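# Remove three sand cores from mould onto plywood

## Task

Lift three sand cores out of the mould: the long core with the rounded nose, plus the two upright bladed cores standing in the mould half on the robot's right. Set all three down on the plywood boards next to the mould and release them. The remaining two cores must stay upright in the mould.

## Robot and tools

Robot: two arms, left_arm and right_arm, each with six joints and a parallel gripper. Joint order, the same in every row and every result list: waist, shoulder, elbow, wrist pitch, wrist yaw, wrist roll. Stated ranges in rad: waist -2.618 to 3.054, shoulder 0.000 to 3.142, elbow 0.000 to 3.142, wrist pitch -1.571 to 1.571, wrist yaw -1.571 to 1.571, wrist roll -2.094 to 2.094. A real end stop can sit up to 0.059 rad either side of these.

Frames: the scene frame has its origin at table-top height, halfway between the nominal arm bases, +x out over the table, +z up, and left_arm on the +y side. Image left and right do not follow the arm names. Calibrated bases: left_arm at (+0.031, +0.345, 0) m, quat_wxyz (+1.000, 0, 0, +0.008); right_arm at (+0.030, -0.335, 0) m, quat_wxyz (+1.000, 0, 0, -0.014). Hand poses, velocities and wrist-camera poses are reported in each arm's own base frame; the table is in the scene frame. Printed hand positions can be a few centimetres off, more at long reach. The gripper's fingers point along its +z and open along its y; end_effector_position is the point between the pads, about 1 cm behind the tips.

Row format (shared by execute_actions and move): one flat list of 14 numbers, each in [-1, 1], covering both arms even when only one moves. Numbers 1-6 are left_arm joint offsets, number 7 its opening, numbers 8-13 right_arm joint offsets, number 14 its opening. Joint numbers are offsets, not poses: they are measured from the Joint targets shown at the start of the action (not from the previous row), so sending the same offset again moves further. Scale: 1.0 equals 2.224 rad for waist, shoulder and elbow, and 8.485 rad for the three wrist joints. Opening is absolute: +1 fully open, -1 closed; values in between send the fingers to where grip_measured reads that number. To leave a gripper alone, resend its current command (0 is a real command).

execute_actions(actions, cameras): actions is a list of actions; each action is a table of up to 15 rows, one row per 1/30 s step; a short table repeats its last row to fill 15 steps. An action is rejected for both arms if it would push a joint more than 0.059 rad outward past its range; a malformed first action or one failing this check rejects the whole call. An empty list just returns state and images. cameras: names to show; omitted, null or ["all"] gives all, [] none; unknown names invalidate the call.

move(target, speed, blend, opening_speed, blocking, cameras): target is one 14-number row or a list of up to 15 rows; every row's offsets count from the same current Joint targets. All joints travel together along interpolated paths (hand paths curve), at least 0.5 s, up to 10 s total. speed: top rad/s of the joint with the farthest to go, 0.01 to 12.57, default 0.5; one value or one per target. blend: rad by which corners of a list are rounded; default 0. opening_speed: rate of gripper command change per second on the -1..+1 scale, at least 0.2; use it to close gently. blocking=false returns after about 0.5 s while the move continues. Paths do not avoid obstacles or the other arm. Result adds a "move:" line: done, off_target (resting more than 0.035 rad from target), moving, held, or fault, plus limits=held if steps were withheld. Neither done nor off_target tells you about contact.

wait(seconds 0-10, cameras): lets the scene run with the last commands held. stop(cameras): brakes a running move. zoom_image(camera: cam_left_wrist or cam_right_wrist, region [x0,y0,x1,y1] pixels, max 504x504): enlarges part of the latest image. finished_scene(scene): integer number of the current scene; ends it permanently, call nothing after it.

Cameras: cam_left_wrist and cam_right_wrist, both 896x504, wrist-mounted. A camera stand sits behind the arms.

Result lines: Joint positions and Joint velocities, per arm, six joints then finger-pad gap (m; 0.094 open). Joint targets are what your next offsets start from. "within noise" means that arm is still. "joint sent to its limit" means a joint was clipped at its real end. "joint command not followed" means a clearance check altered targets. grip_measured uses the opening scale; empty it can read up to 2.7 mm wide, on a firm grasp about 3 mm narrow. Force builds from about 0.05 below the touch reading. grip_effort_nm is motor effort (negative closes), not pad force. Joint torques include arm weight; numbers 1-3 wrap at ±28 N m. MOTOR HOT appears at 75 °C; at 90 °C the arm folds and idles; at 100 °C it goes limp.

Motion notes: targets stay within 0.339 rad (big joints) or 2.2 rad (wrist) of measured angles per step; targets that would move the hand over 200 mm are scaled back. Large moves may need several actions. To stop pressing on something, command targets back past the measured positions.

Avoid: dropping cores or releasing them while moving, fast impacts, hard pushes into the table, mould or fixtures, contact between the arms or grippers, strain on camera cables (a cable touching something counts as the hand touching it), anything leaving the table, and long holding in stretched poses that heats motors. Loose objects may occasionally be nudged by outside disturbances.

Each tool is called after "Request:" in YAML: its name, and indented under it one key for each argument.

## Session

Request:
execute_actions:
  actions: []

Scene clock: 0.00 s.
left_arm: end_effector_position=(+0.3491, -0.0518, +0.2089) grip_measured=+1.000 grip_effort_nm=n/a end_effector_quat_wxyz=(+0.533, -0.007, +0.816, -0.226) | right_arm: end_effector_position=(+0.3047, +0.0784, +0.1820) grip_measured=+1.000 grip_effort_nm=n/a end_effector_quat_wxyz=(+0.477, +0.034, +0.863, +0.162)
Joint positions: left_arm=[0.064 1.008 0.577 0.059 0.429 -0.249 0.094] | right_arm=[0.21 0.845 0.563 -0.234 -0.068 0.329 0.094]
Joint velocities: within noise
Joint torques (N m): no reading
Heat: left arm: 32 °C; right arm: 33 °C.
Joint targets: left_arm=[0.064 1.000 0.586 0.062 0.431 -0.247] | right_arm=[0.210 0.838 0.575 -0.230 -0.068 0.327]
Tool commands: left_gripper/opening=+1.0 right_gripper/opening=+1.0

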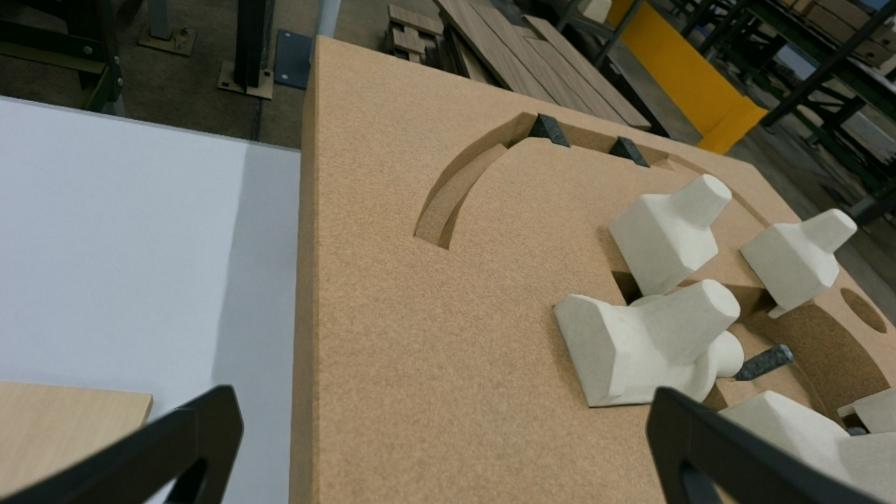

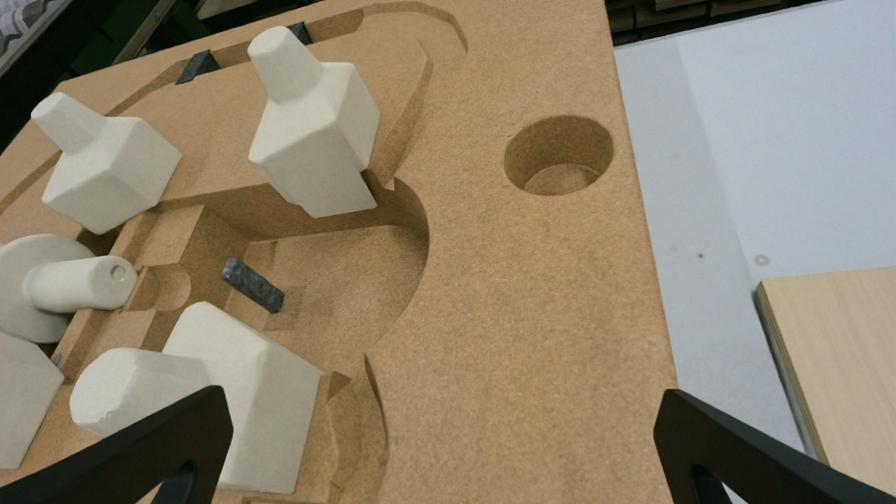

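Request:
move:
  target: [-0.2536,0.1034,0.5778,-0.1534,-0.0508,0.0291,1,0.1304,0.1763,0.5827,-0.119,0.008,-0.0385,1]
  speed: 1.2

Scene clock: 4.00 s.
left_arm: end_effector_position=(+0.2641, -0.1425, +0.4175) grip_measured=+1.000 grip_effort_nm=0.027 end_effector_quat_wxyz=(+0.450, +0.215, +0.859, -0.119) | right_arm: end_effector_position=(+0.2648, +0.1444, +0.4153) grip_measured=+1.000 grip_effort_nm=0.022 end_effector_quat_wxyz=(+0.448, -0.214, +0.860, +0.117)
Joint positions: left_arm=[-0.493 1.227 1.856 -1.232 0.009 -0.006 0.094] | right_arm=[0.492 1.229 1.849 -1.228 -0.007 0.007 0.094]
Joint velocities: within noise
Joint torques (N m): left_arm=[-0.59 -1.63 5.26 1.93 -0.07 0] | right_arm=[0.69 -1.78 6.12 1.24 0.06 -0.11]
Heat: left arm: 33 °C; right arm: 34 °C.
Joint targets: left_arm=[-0.500 1.230 1.872 -1.239 0.000 0.000] | right_arm=[0.499 1.230 1.871 -1.240 0.000 0.000]
move: done

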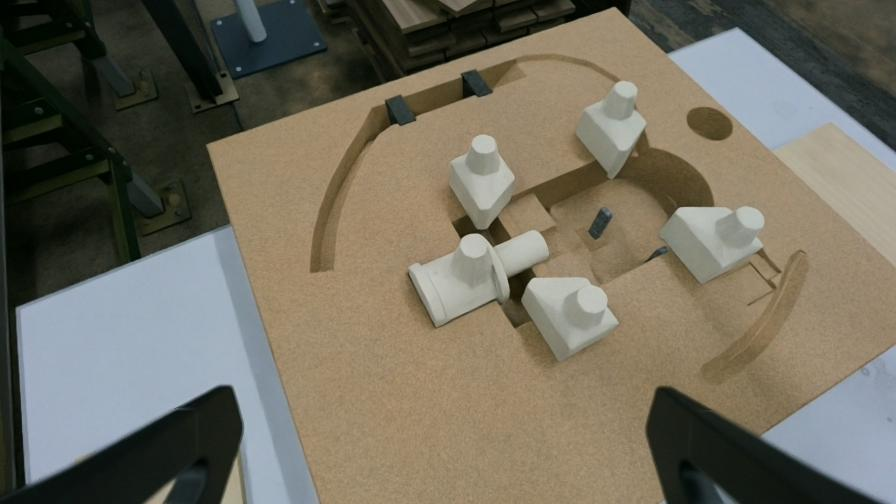

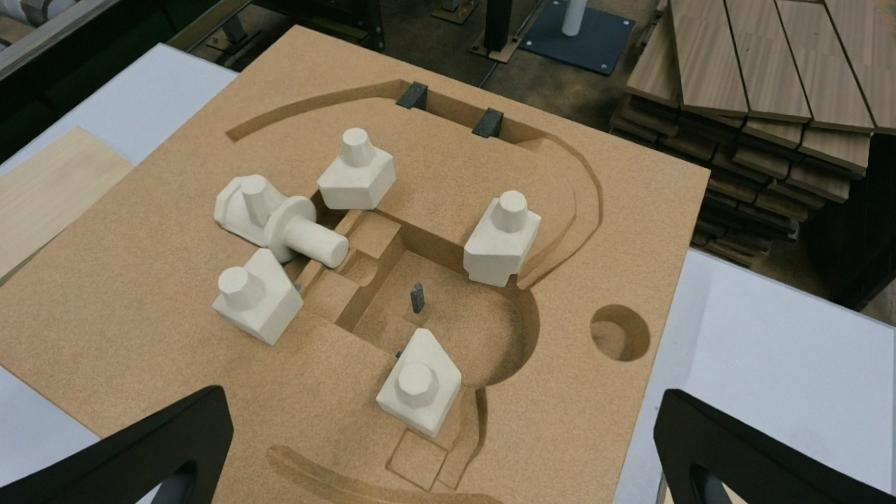

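Request:
move:
  target: [-0.0198,0.4132,0.1706,-0.00747,0,0.1061,1,0.0207,-0.1623,-0.527,0.0955,0,0,1]
  speed: 1.2

Scene clock: 46.00 s.
left_arm: end_effector_position=(+0.4217, -0.2501, +0.1843) grip_measured=+1.000 grip_effort_nm=0.032 end_effector_quat_wxyz=(+0.174, +0.646, +0.743, +0.030) | right_arm: end_effector_position=(+0.2618, +0.1585, +0.1894) grip_measured=+1.000 grip_effort_nm=0.022 end_effector_quat_wxyz=(+0.434, -0.236, +0.861, +0.124)
Joint positions: left_arm=[-0.537 2.147 2.228 -1.296 0.002 0.894 0.094] | right_arm=[0.538 0.883 0.704 -0.456 -0.006 0.006 0.094]
Joint velocities: within noise
Joint torques (N m): left_arm=[-0.61 -10.28 6.89 1.04 0.02 0.04] | right_arm=[0.7 -2.4 5.86 1.59 0.04 -0.11]
Heat: left arm: 37 °C; right arm: 36 °C.
Joint targets: left_arm=[-0.544 2.149 2.251 -1.302 0.000 0.901] | right_arm=[0.545 0.869 0.699 -0.430 0.000 0.000]
move: done

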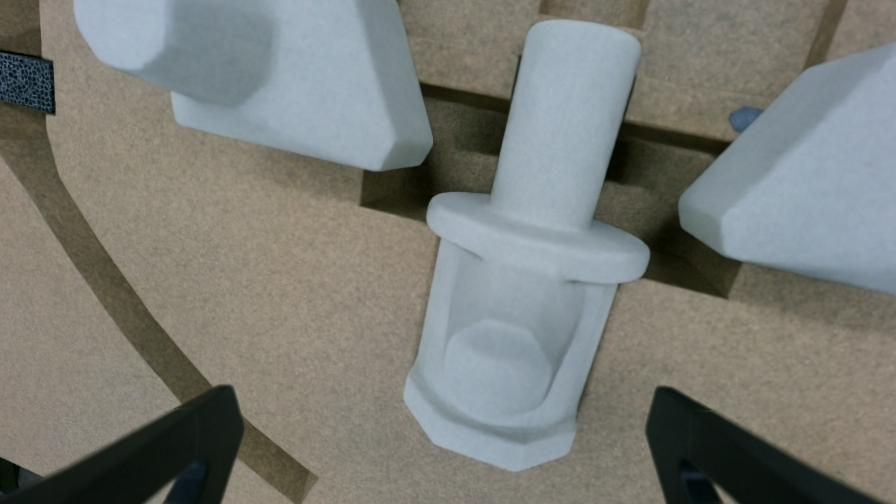

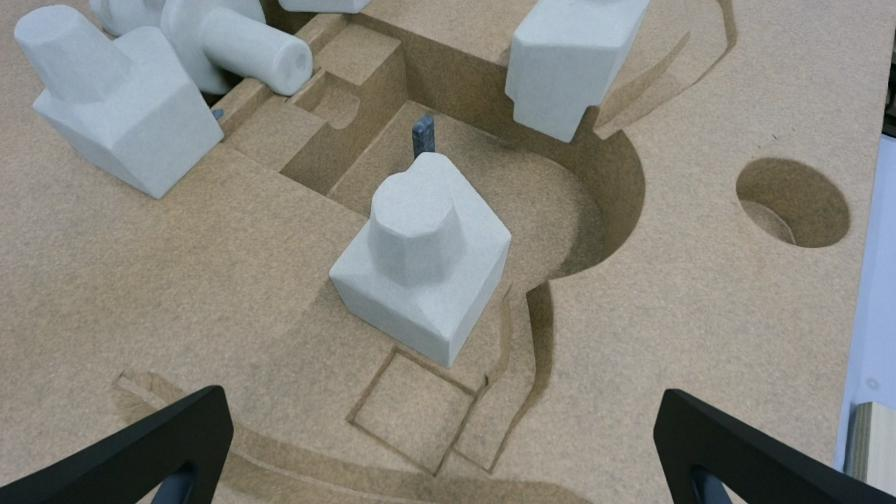

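Request:
zoom_image:
  camera: "cam_left_wrist"
  region: [300, 130, 750, 504]

Scaled by 1.120.

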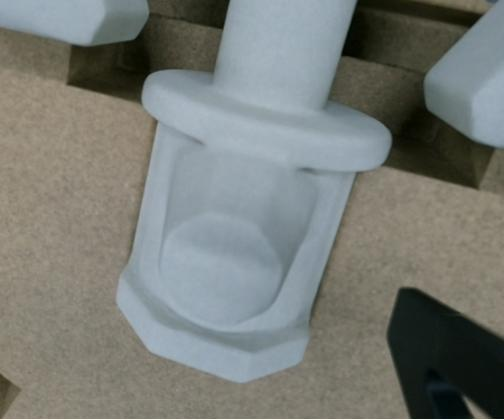

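Request:
move:
  target: [0.0013,-0.038,-0.1304,0.0269,0,0,1,0.0094,0.155,-0.004,0.0448,0,0,1]
  speed: 0.6

Scene clock: 64.67 s.
left_arm: end_effector_position=(+0.4226, -0.2505, +0.1339) grip_measured=+1.000 grip_effort_nm=0.027 end_effector_quat_wxyz=(+0.169, +0.646, +0.744, +0.030) | right_arm: end_effector_position=(+0.3195, +0.2019, +0.1569) grip_measured=+1.000 grip_effort_nm=0.027 end_effector_quat_wxyz=(+0.449, -0.242, +0.850, +0.133)
Joint positions: left_arm=[-0.537 2.112 1.97 -1.085 0.001 0.894 0.094] | right_arm=[0.559 1.214 0.699 -0.081 -0.005 0.006 0.094]
Joint velocities: within noise
Joint torques (N m): left_arm=[-0.35 -13.81 4.4 1.2 0 0.02] | right_arm=[0.66 -3.47 5.52 1.66 0.04 -0.11]
Heat: left arm: 35 °C; right arm: 39 °C.
Joint targets: left_arm=[-0.541 2.064 1.961 -1.074 0.000 0.900] | right_arm=[0.566 1.214 0.690 -0.050 0.000 0.000]
move: off_target (left_arm); left_arm: the shoulder is farthest, 0.047 rad from its target

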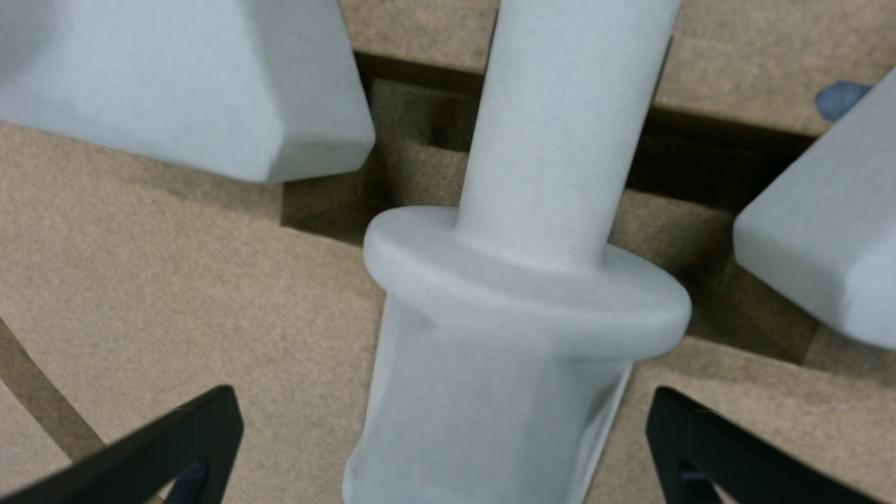

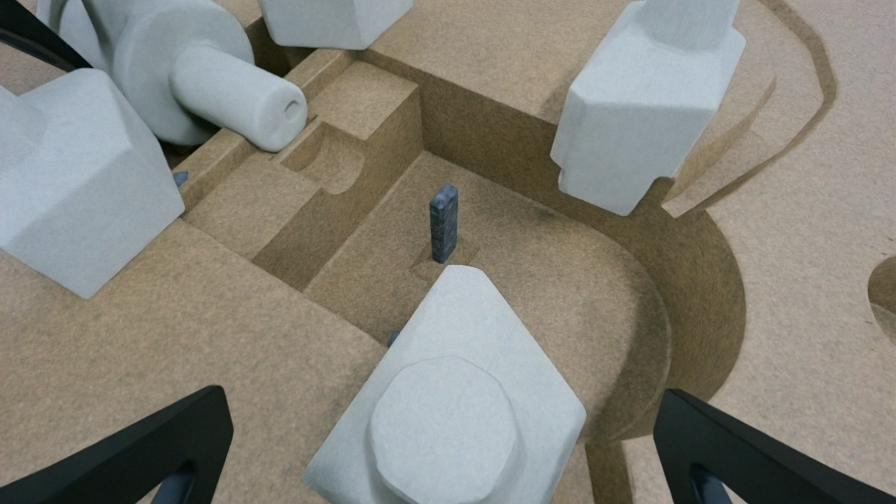

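Request:
zoom_image:
  camera: "cam_left_wrist"
  region: [220, 180, 760, 504]

Region (220, 180, 760, 504) is 540x324 pixels. A region can be at most 504 by 504 pixels.

Request:
zoom_image:
  camera: "cam_left_wrist"
  region: [250, 240, 750, 504]

Scaled by 1.008.

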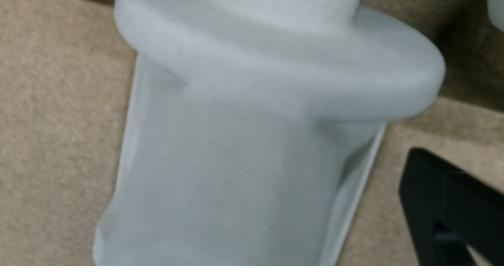

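Request:
move:
  target: [-0.0025,-0.0085,-0.0094,0.001,0,0,1,0,0,0,0,0,0,-0.6]
  speed: 0.5
  opening_speed: 0.8

Scene clock: 78.37 s.
left_arm: end_effector_position=(+0.4207, -0.2493, +0.1369) grip_measured=+1.000 grip_effort_nm=0.027 end_effector_quat_wxyz=(+0.173, +0.646, +0.743, +0.031) | right_arm: end_effector_position=(+0.3196, +0.2020, +0.1571) grip_measured=-0.316 grip_effort_nm=-0.999 end_effector_quat_wxyz=(+0.450, -0.243, +0.849, +0.132)
Joint positions: left_arm=[-0.537 2.092 1.95 -1.076 0.001 0.895 0.094] | right_arm=[0.559 1.214 0.699 -0.079 -0.005 0.004 0.032]
Joint velocities: within noise
Joint torques (N m): left_arm=[-0.72 -13.74 4.26 1.23 0.03 -0.01] | right_arm=[0.69 -3.48 5.55 1.66 0.03 -0.09]
Heat: left arm: 42 °C; right arm: 40 °C.
Joint targets: left_arm=[-0.547 2.045 1.940 -1.066 0.000 0.901] | right_arm=[0.566 1.214 0.690 -0.050 0.000 0.000]
move: off_target (left_arm); left_arm: the shoulder is farthest, 0.047 rad from its target

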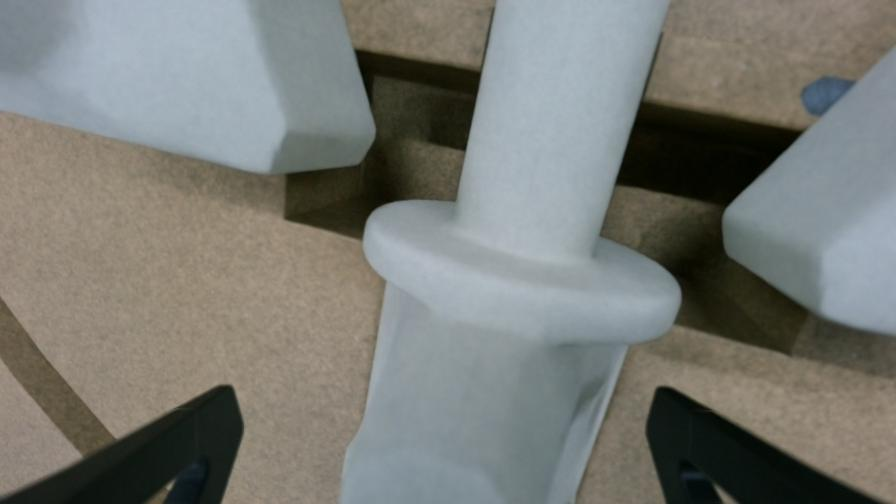

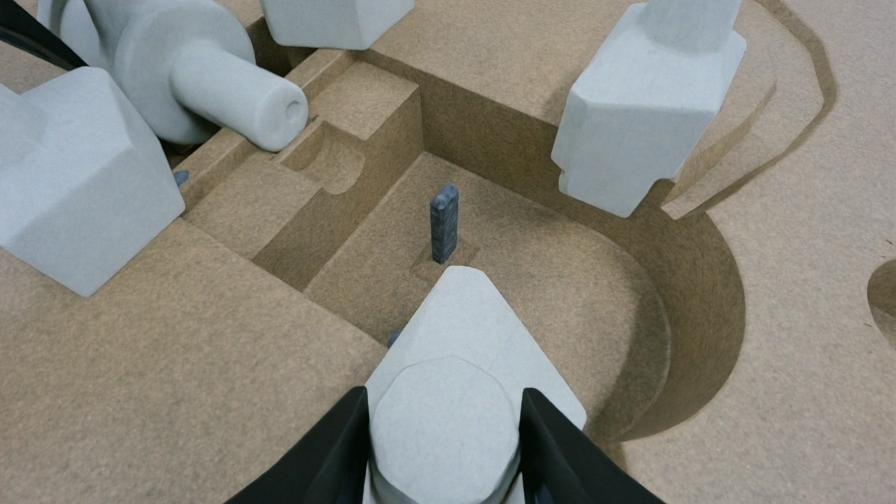

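Request:
move:
  target: [-0.0020,-0.0115,0.0,0,0,0,1,0,-0.0265,0.2113,-0.0495,0,0,-0.6]
  speed: 0.5

Request:
move:
  target: [0,0,0,0,0,0,-0.6,0,0,0,0,0,0,-0.6]
  opening_speed: 0.8

Scene clock: 86.23 s.
left_arm: end_effector_position=(+0.4191, -0.2509, +0.1490) grip_measured=+1.000 grip_effort_nm=0.022 end_effector_quat_wxyz=(+0.185, +0.646, +0.740, +0.033) | right_arm: end_effector_position=(+0.3156, +0.1994, +0.2570) grip_measured=-0.317 grip_effort_nm=-1.004 end_effector_quat_wxyz=(+0.437, -0.245, +0.856, +0.128)
Joint positions: left_arm=[-0.541 2.067 1.95 -1.076 0.001 0.895 0.094] | right_arm=[0.559 1.187 1.108 -0.546 -0.004 0.004 0.032]
Joint velocities: within noise
Joint torques (N m): left_arm=[-0.66 -13.59 4.34 1.28 0.03 0.01] | right_arm=[0.68 -5.98 10.4 2.08 0.03 -0.1]
Heat: left arm: 44 °C; right arm: 40 °C.
Joint targets: left_arm=[-0.551 2.020 1.940 -1.066 0.000 0.901] | right_arm=[0.566 1.155 1.160 -0.470 0.000 0.000]
move: off_target (left_arm, right_arm); left_arm: the shoulder is farthest, 0.048 rad from its target; right_arm: the wrist pitch is farthest, 0.076 rad from its target

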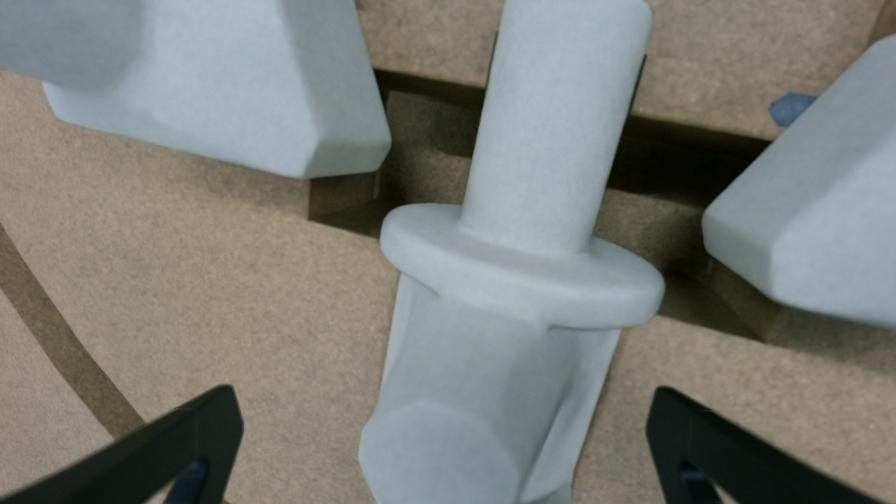

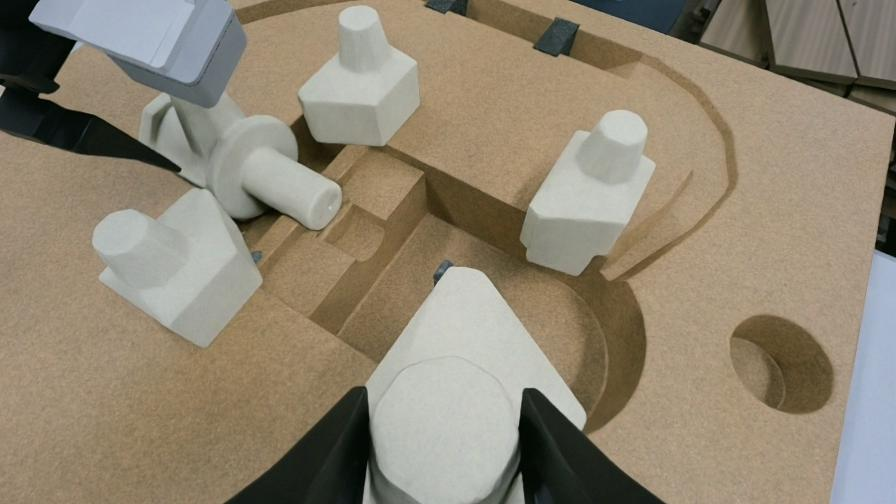

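Scene clock: 88.43 s.
left_arm: end_effector_position=(+0.4148, -0.2500, +0.1475) grip_measured=-0.200 grip_effort_nm=-1.004 end_effector_quat_wxyz=(+0.177, +0.649, +0.739, +0.031) | right_arm: end_effector_position=(+0.3156, +0.1993, +0.2569) grip_measured=-0.317 grip_effort_nm=-1.004 end_effector_quat_wxyz=(+0.437, -0.245, +0.856, +0.128)
Joint positions: left_arm=[-0.544 2.066 1.949 -1.092 0.001 0.897 0.038] | right_arm=[0.559 1.187 1.108 -0.547 -0.004 0.004 0.032]
Joint velocities: within noise
Joint torques (N m): left_arm=[-0.53 -13.48 4.38 1.39 0.01 -0.01] | right_arm=[0.68 -5.98 10.37 2.08 0.03 -0.09]
Heat: left arm: 45 °C; right arm: 41 °C.
Joint targets: left_arm=[-0.551 2.020 1.940 -1.066 0.000 0.901] | right_arm=[0.566 1.155 1.160 -0.469 0.000 0.000]
move: off_target (left_arm, right_arm); left_arm: the shoulder is farthest, 0.046 rad from its target; right_arm: the wrist pitch is farthest, 0.077 rad from its target

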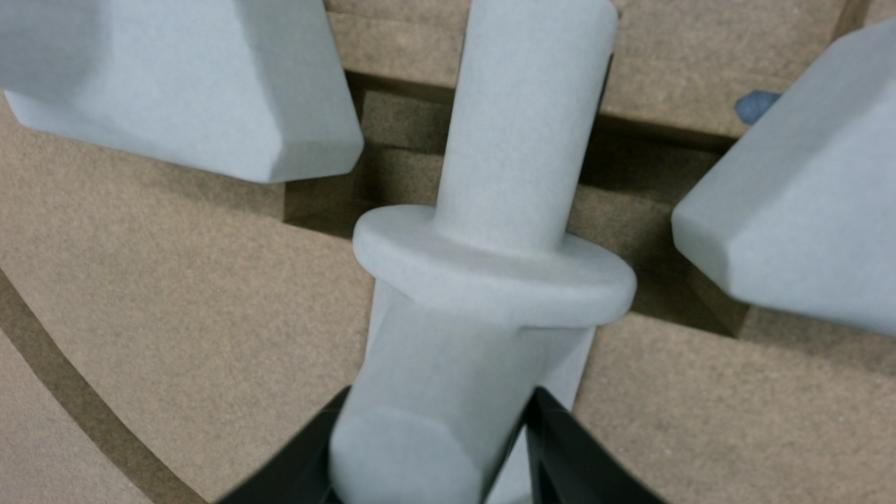

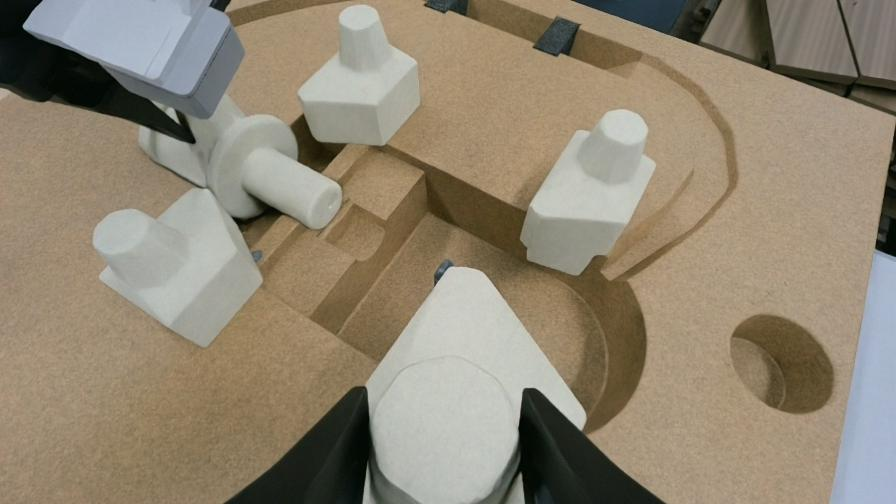

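Request:
move:
  target:
    - [0,0.0157,0.1286,-0.0170,0,0,-0.6,-0.0674,0,0,0,0,0.0471,-0.6]
    - [0,-0.1439,0.0495,-0.0028,0,0,-0.6,-0.2095,0,0,0,0,0.1296,-0.6]
    - [0.4528,-0.2743,-0.1529,-0.0252,0,0,-0.6,-0.4793,-0.0854,-0.2833,0.0694,0,0.2222,-0.6]
  speed: [0.4,0.7,0.9]
  blend: [0.05,0.1,0]

Scene clock: 115.87 s.
left_arm: end_effector_position=(+0.2823, +0.1428, +0.2362) grip_measured=-0.212 grip_effort_nm=-0.994 end_effector_quat_wxyz=(+0.135, +0.214, +0.960, +0.118) | right_arm: end_effector_position=(+0.3029, -0.1630, +0.1628) grip_measured=-0.318 grip_effort_nm=-1.009 end_effector_quat_wxyz=(+0.399, +0.793, +0.323, +0.328)
Joint positions: left_arm=[0.457 1.466 1.589 -1.333 -0.015 0.898 0.037] | right_arm=[-0.496 1.001 0.516 -0.001 0.001 1.872 0.032]
Joint velocities: within noise
Joint torques (N m): left_arm=[0.08 -8.96 5.72 1.71 0.18 -0.03] | right_arm=[-0.32 -4.97 7.32 2.6 -0.02 0.13]
Heat: left arm: 51 °C; right arm: 46 °C.
Joint targets: left_arm=[0.456 1.410 1.600 -1.279 0.000 0.901] | right_arm=[-0.500 0.965 0.530 0.119 0.000 1.885]
move: off_target (left_arm, right_arm); left_arm: the shoulder is farthest, 0.056 rad from its target; right_arm: the wrist pitch is farthest, 0.121 rad from its target

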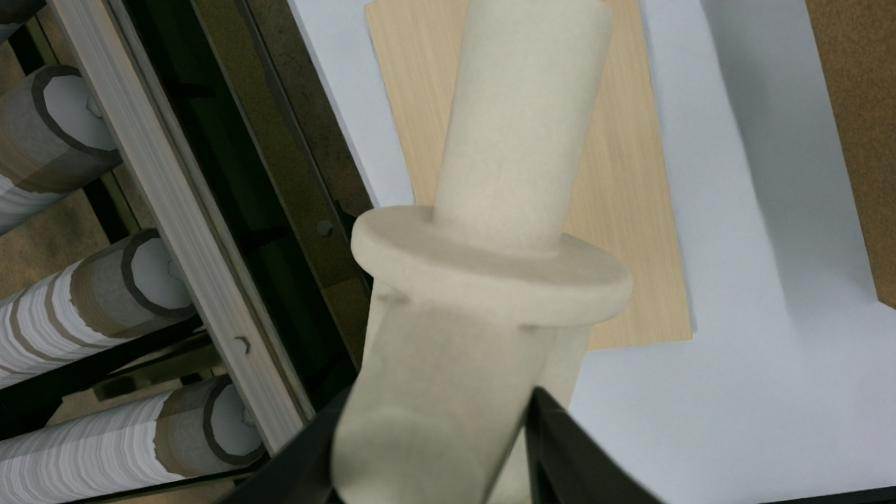

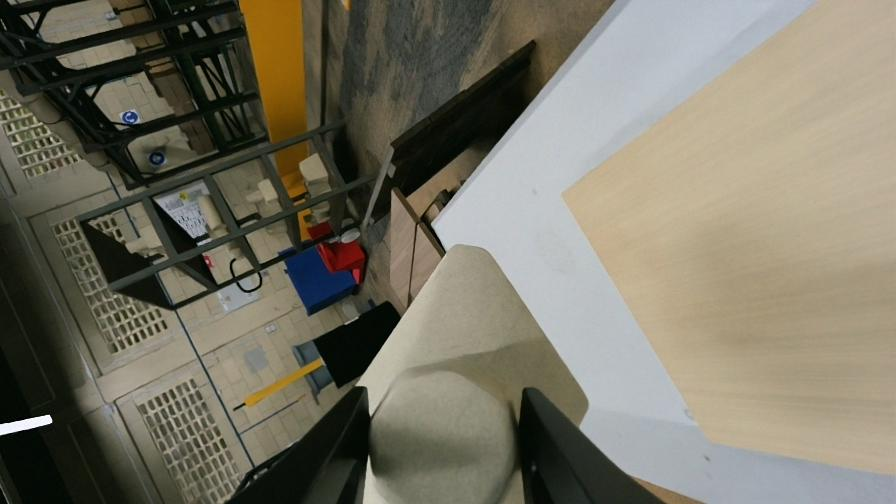

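Request:
move:
  target: [0,-0.0315,-0.2203,0.0482,0,0,-0.6,0.0148,0.2091,-0.1277,0.0944,0,0,-0.6]
  speed: 0.6

Scene clock: 138.73 s.
left_arm: end_effector_position=(+0.2767, +0.1398, +0.1272) grip_measured=-0.212 grip_effort_nm=-0.999 end_effector_quat_wxyz=(+0.128, +0.215, +0.962, +0.112) | right_arm: end_effector_position=(+0.3208, -0.1634, +0.0743) grip_measured=-0.318 grip_effort_nm=-0.999 end_effector_quat_wxyz=(+0.419, +0.772, +0.321, +0.355)
Joint positions: left_arm=[0.457 1.398 1.097 -0.929 -0.014 0.898 0.037] | right_arm=[-0.474 1.438 0.239 0.791 0 1.879 0.032]
Joint velocities: within noise
Joint torques (N m): left_arm=[0.02 -8.85 6.13 1.71 0.17 -0.04] | right_arm=[0.62 -4.15 4.86 2.71 -0.01 0.03]
Heat: left arm: 44 °C; right arm: 51 °C.
Joint targets: left_arm=[0.456 1.340 1.110 -0.870 0.000 0.901] | right_arm=[-0.467 1.430 0.246 0.920 0.000 1.885]
move: off_target (left_arm, right_arm); left_arm: the wrist pitch is farthest, 0.059 rad from its target; right_arm: the wrist pitch is farthest, 0.129 rad from its target

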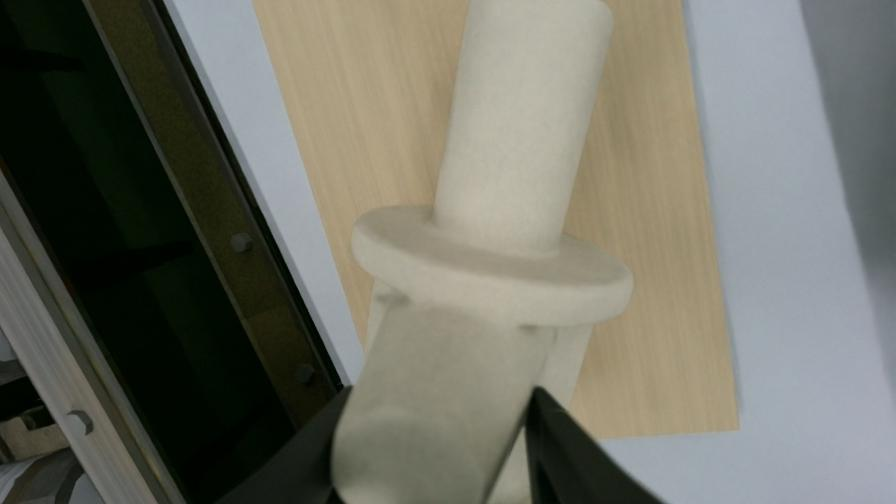

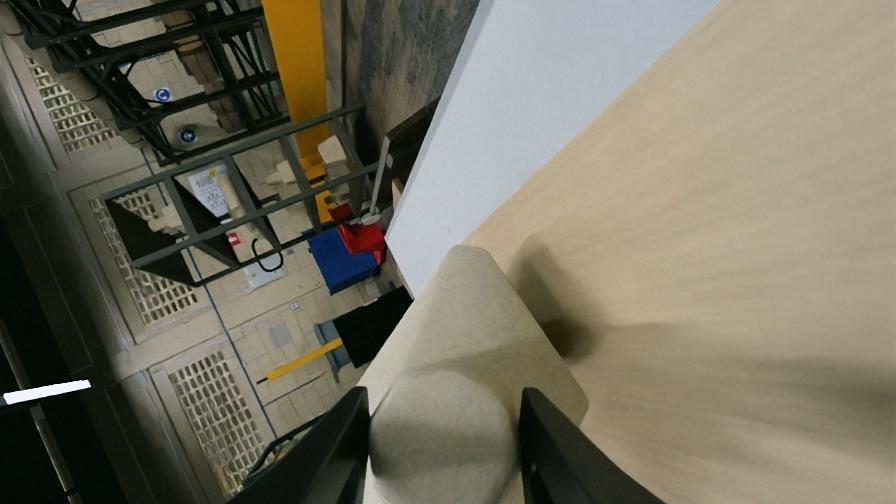

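Request:
move:
  target: [0,0,-0.0235,0.0062,0,0,-0.6,0,0.0675,-0.0085,0.0200,0,0,-0.6]
  speed: 0.2
  cameras: ["cam_right_wrist"]

Scene clock: 144.17 s.
left_arm: end_effector_position=(+0.2760, +0.1394, +0.1159) grip_measured=-0.212 grip_effort_nm=-0.994 end_effector_quat_wxyz=(+0.130, +0.214, +0.961, +0.113) | right_arm: end_effector_position=(+0.3263, -0.1661, +0.0624) grip_measured=-0.318 grip_effort_nm=-1.004 end_effector_quat_wxyz=(+0.426, +0.765, +0.316, +0.364)
Joint positions: left_arm=[0.457 1.394 1.048 -0.878 -0.014 0.898 0.037] | right_arm=[-0.474 1.584 0.224 0.979 -0.001 1.885 0.032]
Joint velocities: within noise
Joint torques (N m): left_arm=[0.01 -8.55 5.94 1.74 0.16 -0.02] | right_arm=[0.65 -4.34 3.88 2.55 0 -0.03]
Heat: left arm: 44 °C; right arm: 51 °C.
Joint targets: left_arm=[0.456 1.340 1.058 -0.818 0.000 0.901] | right_arm=[-0.467 1.580 0.227 1.090 0.000 1.885]
move: off_target (left_arm, right_arm); left_arm: the wrist pitch is farthest, 0.061 rad from its target; right_arm: the wrist pitch is farthest, 0.111 rad from its target
Images, in order (width x height): cam_right_wrist 896x504.

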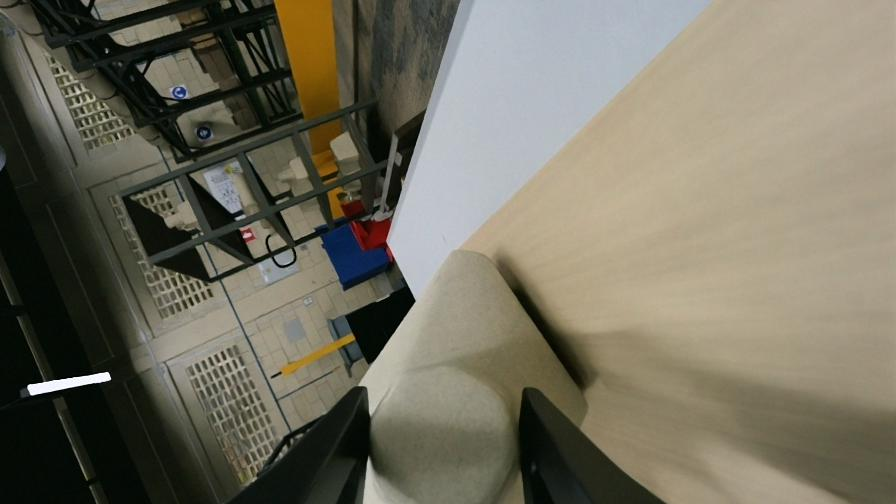

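Request:
move:
  target: [0,0,-0.0135,0.0035,0,0,-0.6,0,0.036,-0.0045,0.0065,0,0,-0.6]
  speed: 0.2

Scene clock: 147.17 s.
left_arm: end_effector_position=(+0.2751, +0.1387, +0.1116) grip_measured=-0.212 grip_effort_nm=-0.999 end_effector_quat_wxyz=(+0.132, +0.214, +0.961, +0.114) | right_arm: end_effector_position=(+0.3288, -0.1670, +0.0564) grip_measured=-0.318 grip_effort_nm=-1.004 end_effector_quat_wxyz=(+0.429, +0.763, +0.313, +0.369)
Joint positions: left_arm=[0.457 1.387 1.022 -0.855 -0.012 0.898 0.037] | right_arm=[-0.474 1.658 0.22 1.07 -0.003 1.892 0.032]
Joint velocities: within noise
Joint torques (N m): left_arm=[0.01 -7.97 5.48 1.84 0.15 -0.04] | right_arm=[0.64 -4.19 2.97 2.24 0.02 -0.11]
Heat: left arm: 43 °C; right arm: 52 °C.
Joint targets: left_arm=[0.456 1.340 1.027 -0.788 0.000 0.901] | right_arm=[-0.467 1.660 0.217 1.145 0.000 1.885]
move: off_target (left_arm, right_arm); left_arm: the wrist pitch is farthest, 0.067 rad from its target; right_arm: the wrist pitch is farthest, 0.075 rad from its target

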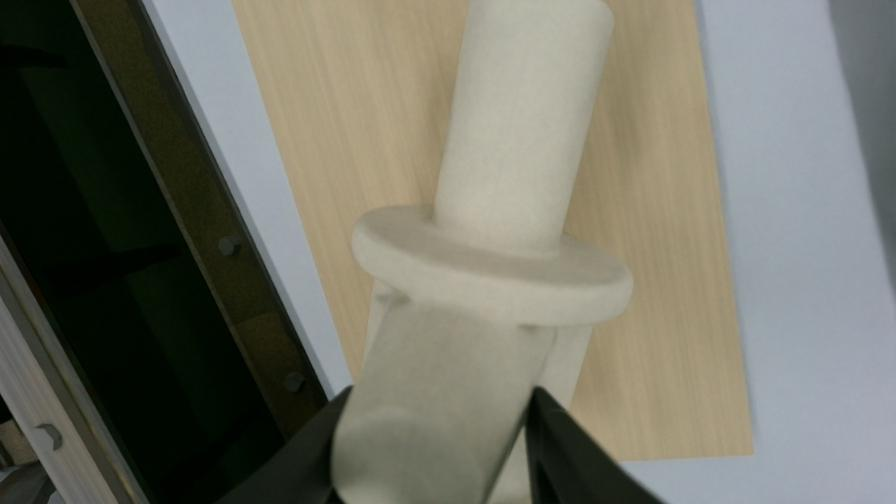

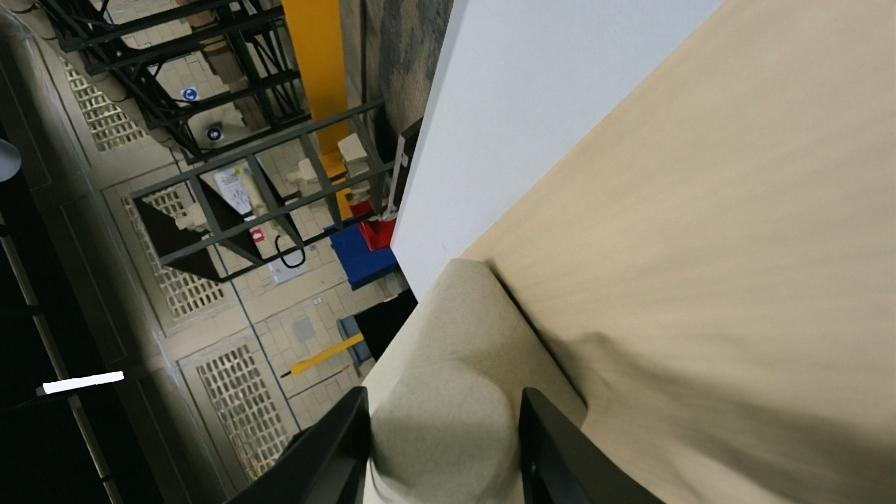

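Request:
move:
  target: [0,0.004,-0.015,0.0035,0,0,-0.6,0,0.022,-0.003,0.003,0,0,-0.6]
  speed: 0.2

Scene clock: 150.07 s.
left_arm: end_effector_position=(+0.2743, +0.1382, +0.1112) grip_measured=-0.212 grip_effort_nm=-1.004 end_effector_quat_wxyz=(+0.138, +0.214, +0.960, +0.118) | right_arm: end_effector_position=(+0.3303, -0.1672, +0.0549) grip_measured=-0.318 grip_effort_nm=-0.999 end_effector_quat_wxyz=(+0.433, +0.759, +0.311, +0.375)
Joint positions: left_arm=[0.457 1.371 1.003 -0.838 -0.012 0.898 0.037] | right_arm=[-0.474 1.7 0.216 1.132 -0.005 1.894 0.032]
Joint velocities: within noise
Joint torques (N m): left_arm=[0.01 -5.94 4.36 1.99 0.15 -0.04] | right_arm=[0.61 -3.73 2.7 1.89 0.04 -0.13]
Heat: left arm: 42 °C; right arm: 52 °C.
Joint targets: left_arm=[0.456 1.349 0.994 -0.759 0.000 0.901] | right_arm=[-0.467 1.709 0.210 1.170 0.000 1.885]
move: off_target (left_arm, right_arm); left_arm: the wrist pitch is farthest, 0.080 rad from its target; right_arm: the wrist pitch is farthest, 0.039 rad from its target

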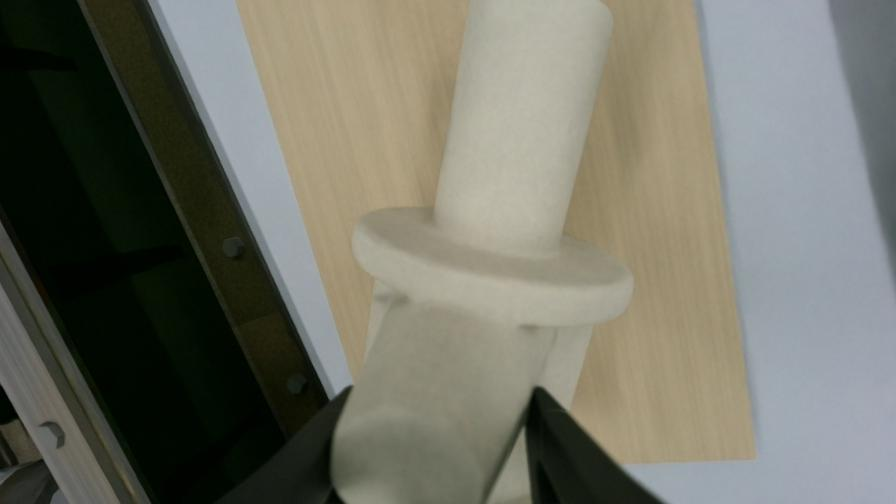

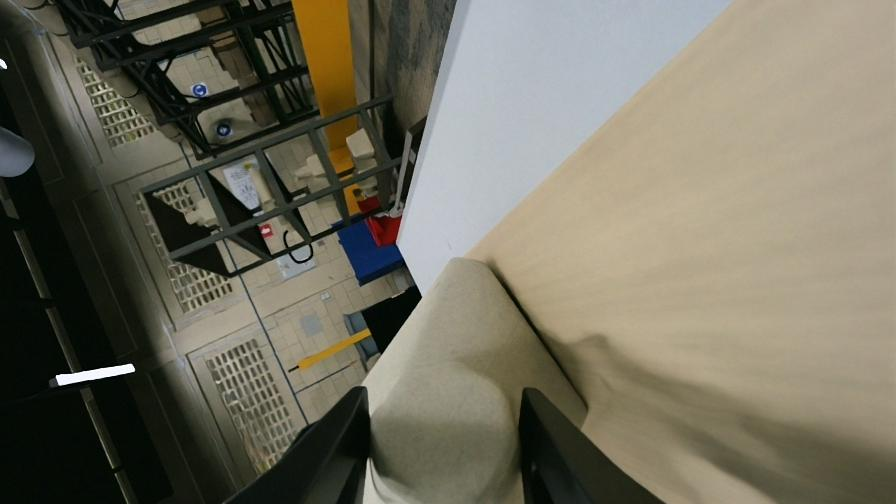

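Request:
move:
  target: [0,0,0,-0.003,0,0,-0.05,0,0.0045,0,-0.0065,0,0,-0.6]
  speed: 0.2
  opening_speed: 0.3

Scene clock: 156.97 s.
left_arm: end_effector_position=(+0.2781, +0.1405, +0.1121) grip_measured=-0.052 grip_effort_nm=0.120 end_effector_quat_wxyz=(+0.145, +0.214, +0.958, +0.125) | right_arm: end_effector_position=(+0.3302, -0.1671, +0.0539) grip_measured=-0.318 grip_effort_nm=-1.009 end_effector_quat_wxyz=(+0.431, +0.760, +0.310, +0.374)
Joint positions: left_arm=[0.457 1.371 1 -0.815 -0.014 0.898 0.045] | right_arm=[-0.474 1.703 0.216 1.132 -0.006 1.896 0.032]
Joint velocities: within noise
Joint torques (N m): left_arm=[-0.03 -5.96 4.7 1.5 0.17 -0.04] | right_arm=[0.66 -3.26 2.69 1.36 0.05 -0.16]
Heat: left arm: 40 °C; right arm: 50 °C.
Joint targets: left_arm=[0.456 1.349 0.994 -0.784 0.000 0.901] | right_arm=[-0.467 1.719 0.210 1.116 0.000 1.885]
move: done

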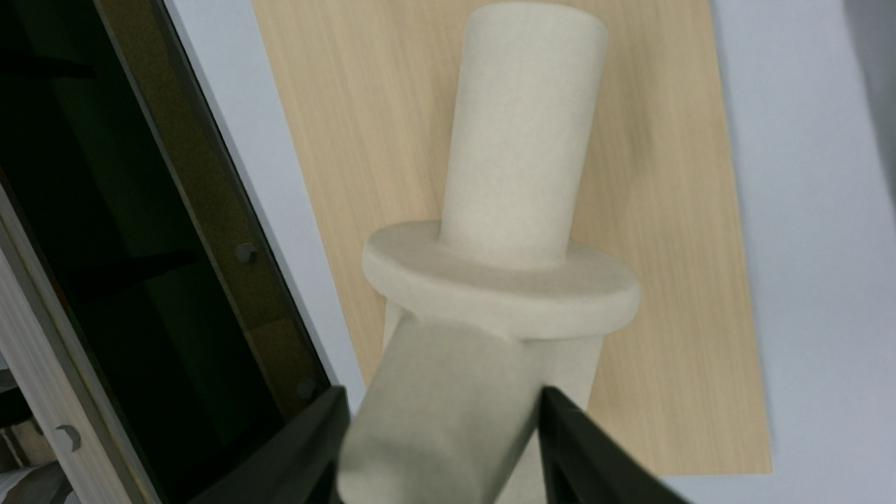

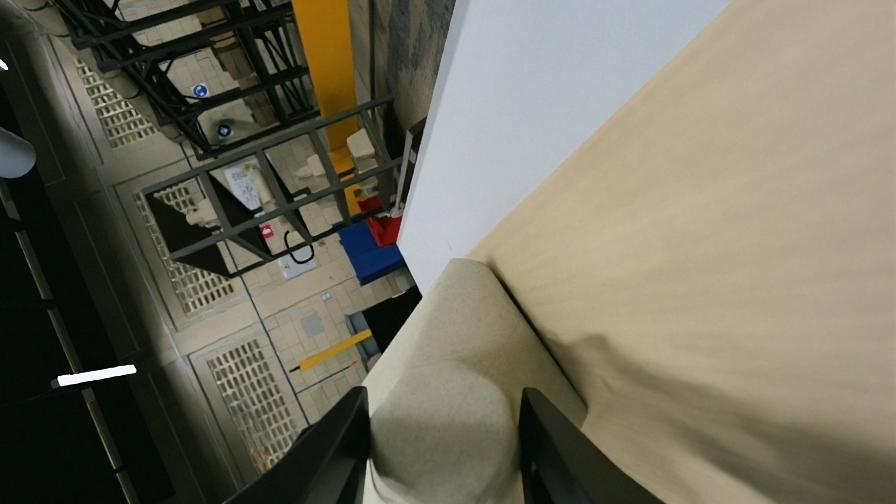

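Request:
move:
  target: [0,0,0,0,0,0,0.7,0,0,0,0,0,0,-0.12]
  speed: 0.2
  opening_speed: 0.35

Scene clock: 160.97 s.
left_arm: end_effector_position=(+0.2820, +0.1424, +0.1139) grip_measured=+0.698 grip_effort_nm=0.120 end_effector_quat_wxyz=(+0.152, +0.213, +0.956, +0.131) | right_arm: end_effector_position=(+0.3296, -0.1668, +0.0514) grip_measured=-0.123 grip_effort_nm=0.178 end_effector_quat_wxyz=(+0.428, +0.762, +0.311, +0.372)
Joint positions: left_arm=[0.457 1.371 1 -0.796 -0.014 0.898 0.08] | right_arm=[-0.474 1.708 0.216 1.129 -0.006 1.897 0.041]
Joint velocities: within noise
Joint torques (N m): left_arm=[0.01 -5.97 4.68 1.33 0.15 -0.02] | right_arm=[0.65 -3.64 2.66 1.38 0.04 -0.17]
Heat: left arm: 39 °C; right arm: 49 °C.
Joint targets: left_arm=[0.456 1.349 0.994 -0.784 0.000 0.901] | right_arm=[-0.467 1.719 0.210 1.115 0.000 1.885]
move: done

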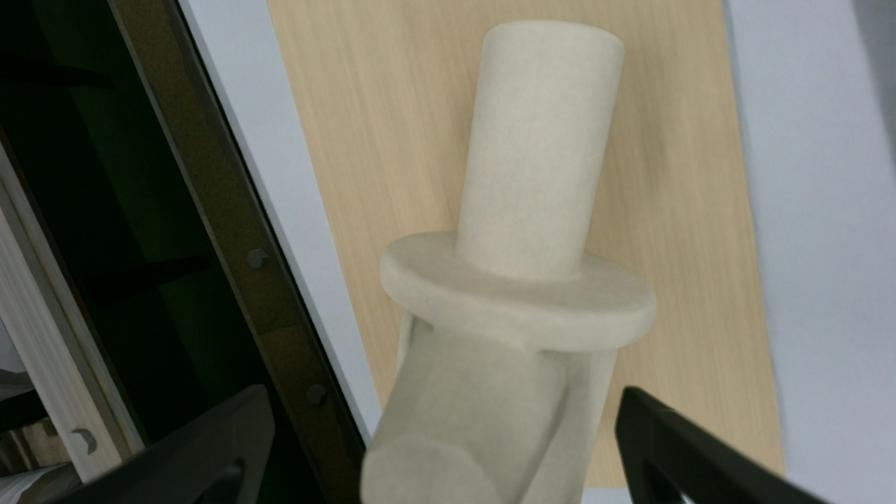

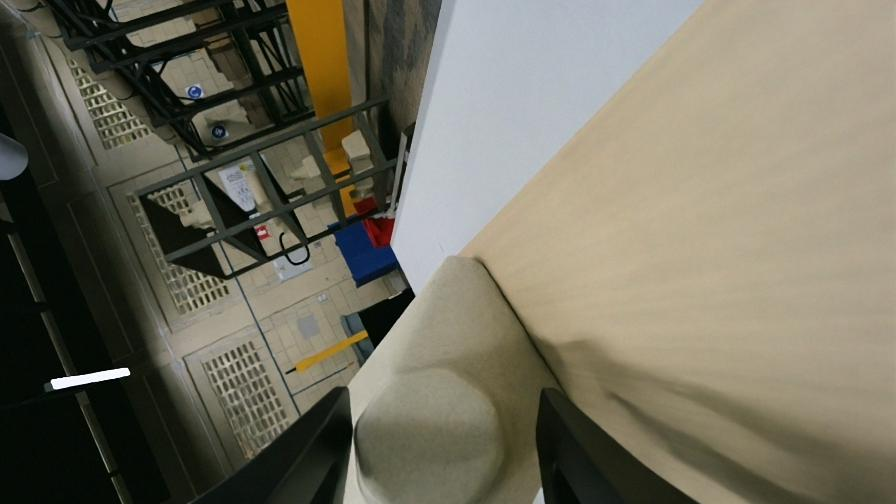

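Request:
move:
  target:
    - [0,0,0,0,0,0,1,0,0,0,0,0,0,0.1]
    - [0,0.005,0.05,-0.011,0,0,1,0,-0.0895,-0.0427,-0.0124,0,0,0.1]
    - [0,0.0216,0.2612,-0.0611,0,0,1,0,-0.2828,-0.0517,-0.0595,0,0,0.1]
  speed: [0.3,0.3,0.7]
  opening_speed: 0.4

Scene clock: 177.60 s.
left_arm: end_effector_position=(+0.2777, +0.1403, +0.2525) grip_measured=+0.998 grip_effort_nm=0.120 end_effector_quat_wxyz=(+0.168, +0.212, +0.952, +0.144) | right_arm: end_effector_position=(+0.2834, -0.1431, +0.0887) grip_measured=+0.097 grip_effort_nm=0.183 end_effector_quat_wxyz=(+0.424, +0.766, +0.313, +0.368)
Joint positions: left_arm=[0.457 1.386 1.555 -1.293 -0.014 0.898 0.094] | right_arm=[-0.474 1.103 0.107 0.617 -0.006 1.896 0.052]
Joint velocities: within noise
Joint torques (N m): left_arm=[0.02 -3.4 6.43 1.2 0.16 -0.02] | right_arm=[0.65 -2.7 4.26 1.43 0.05 -0.16]
Heat: left arm: 37 °C; right arm: 46 °C.
Joint targets: left_arm=[0.456 1.397 1.575 -1.303 0.000 0.901] | right_arm=[-0.467 1.090 0.095 0.611 0.000 1.885]
move: done

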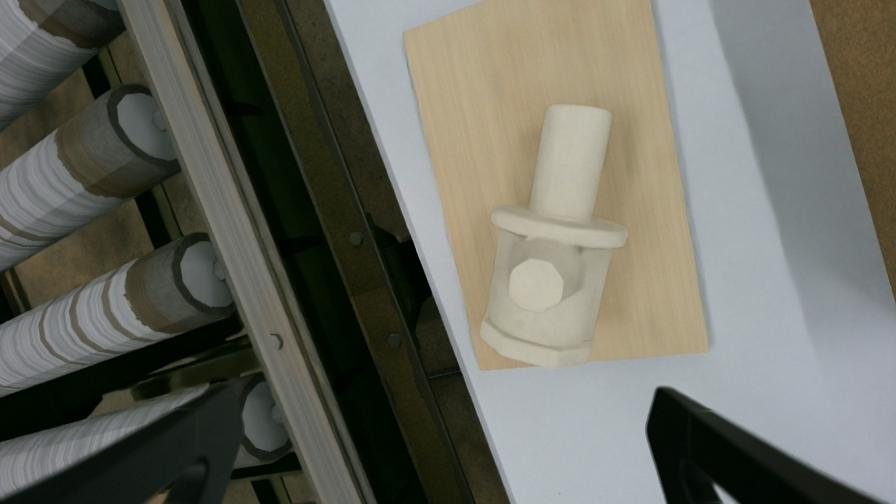

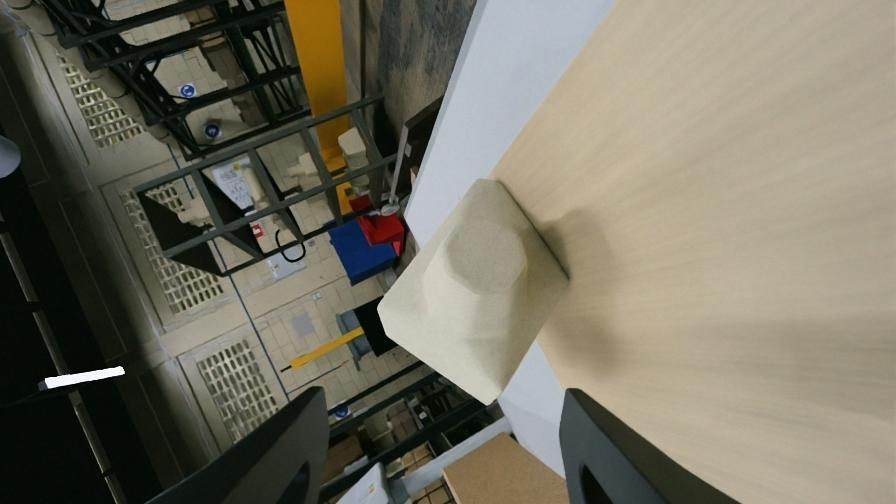

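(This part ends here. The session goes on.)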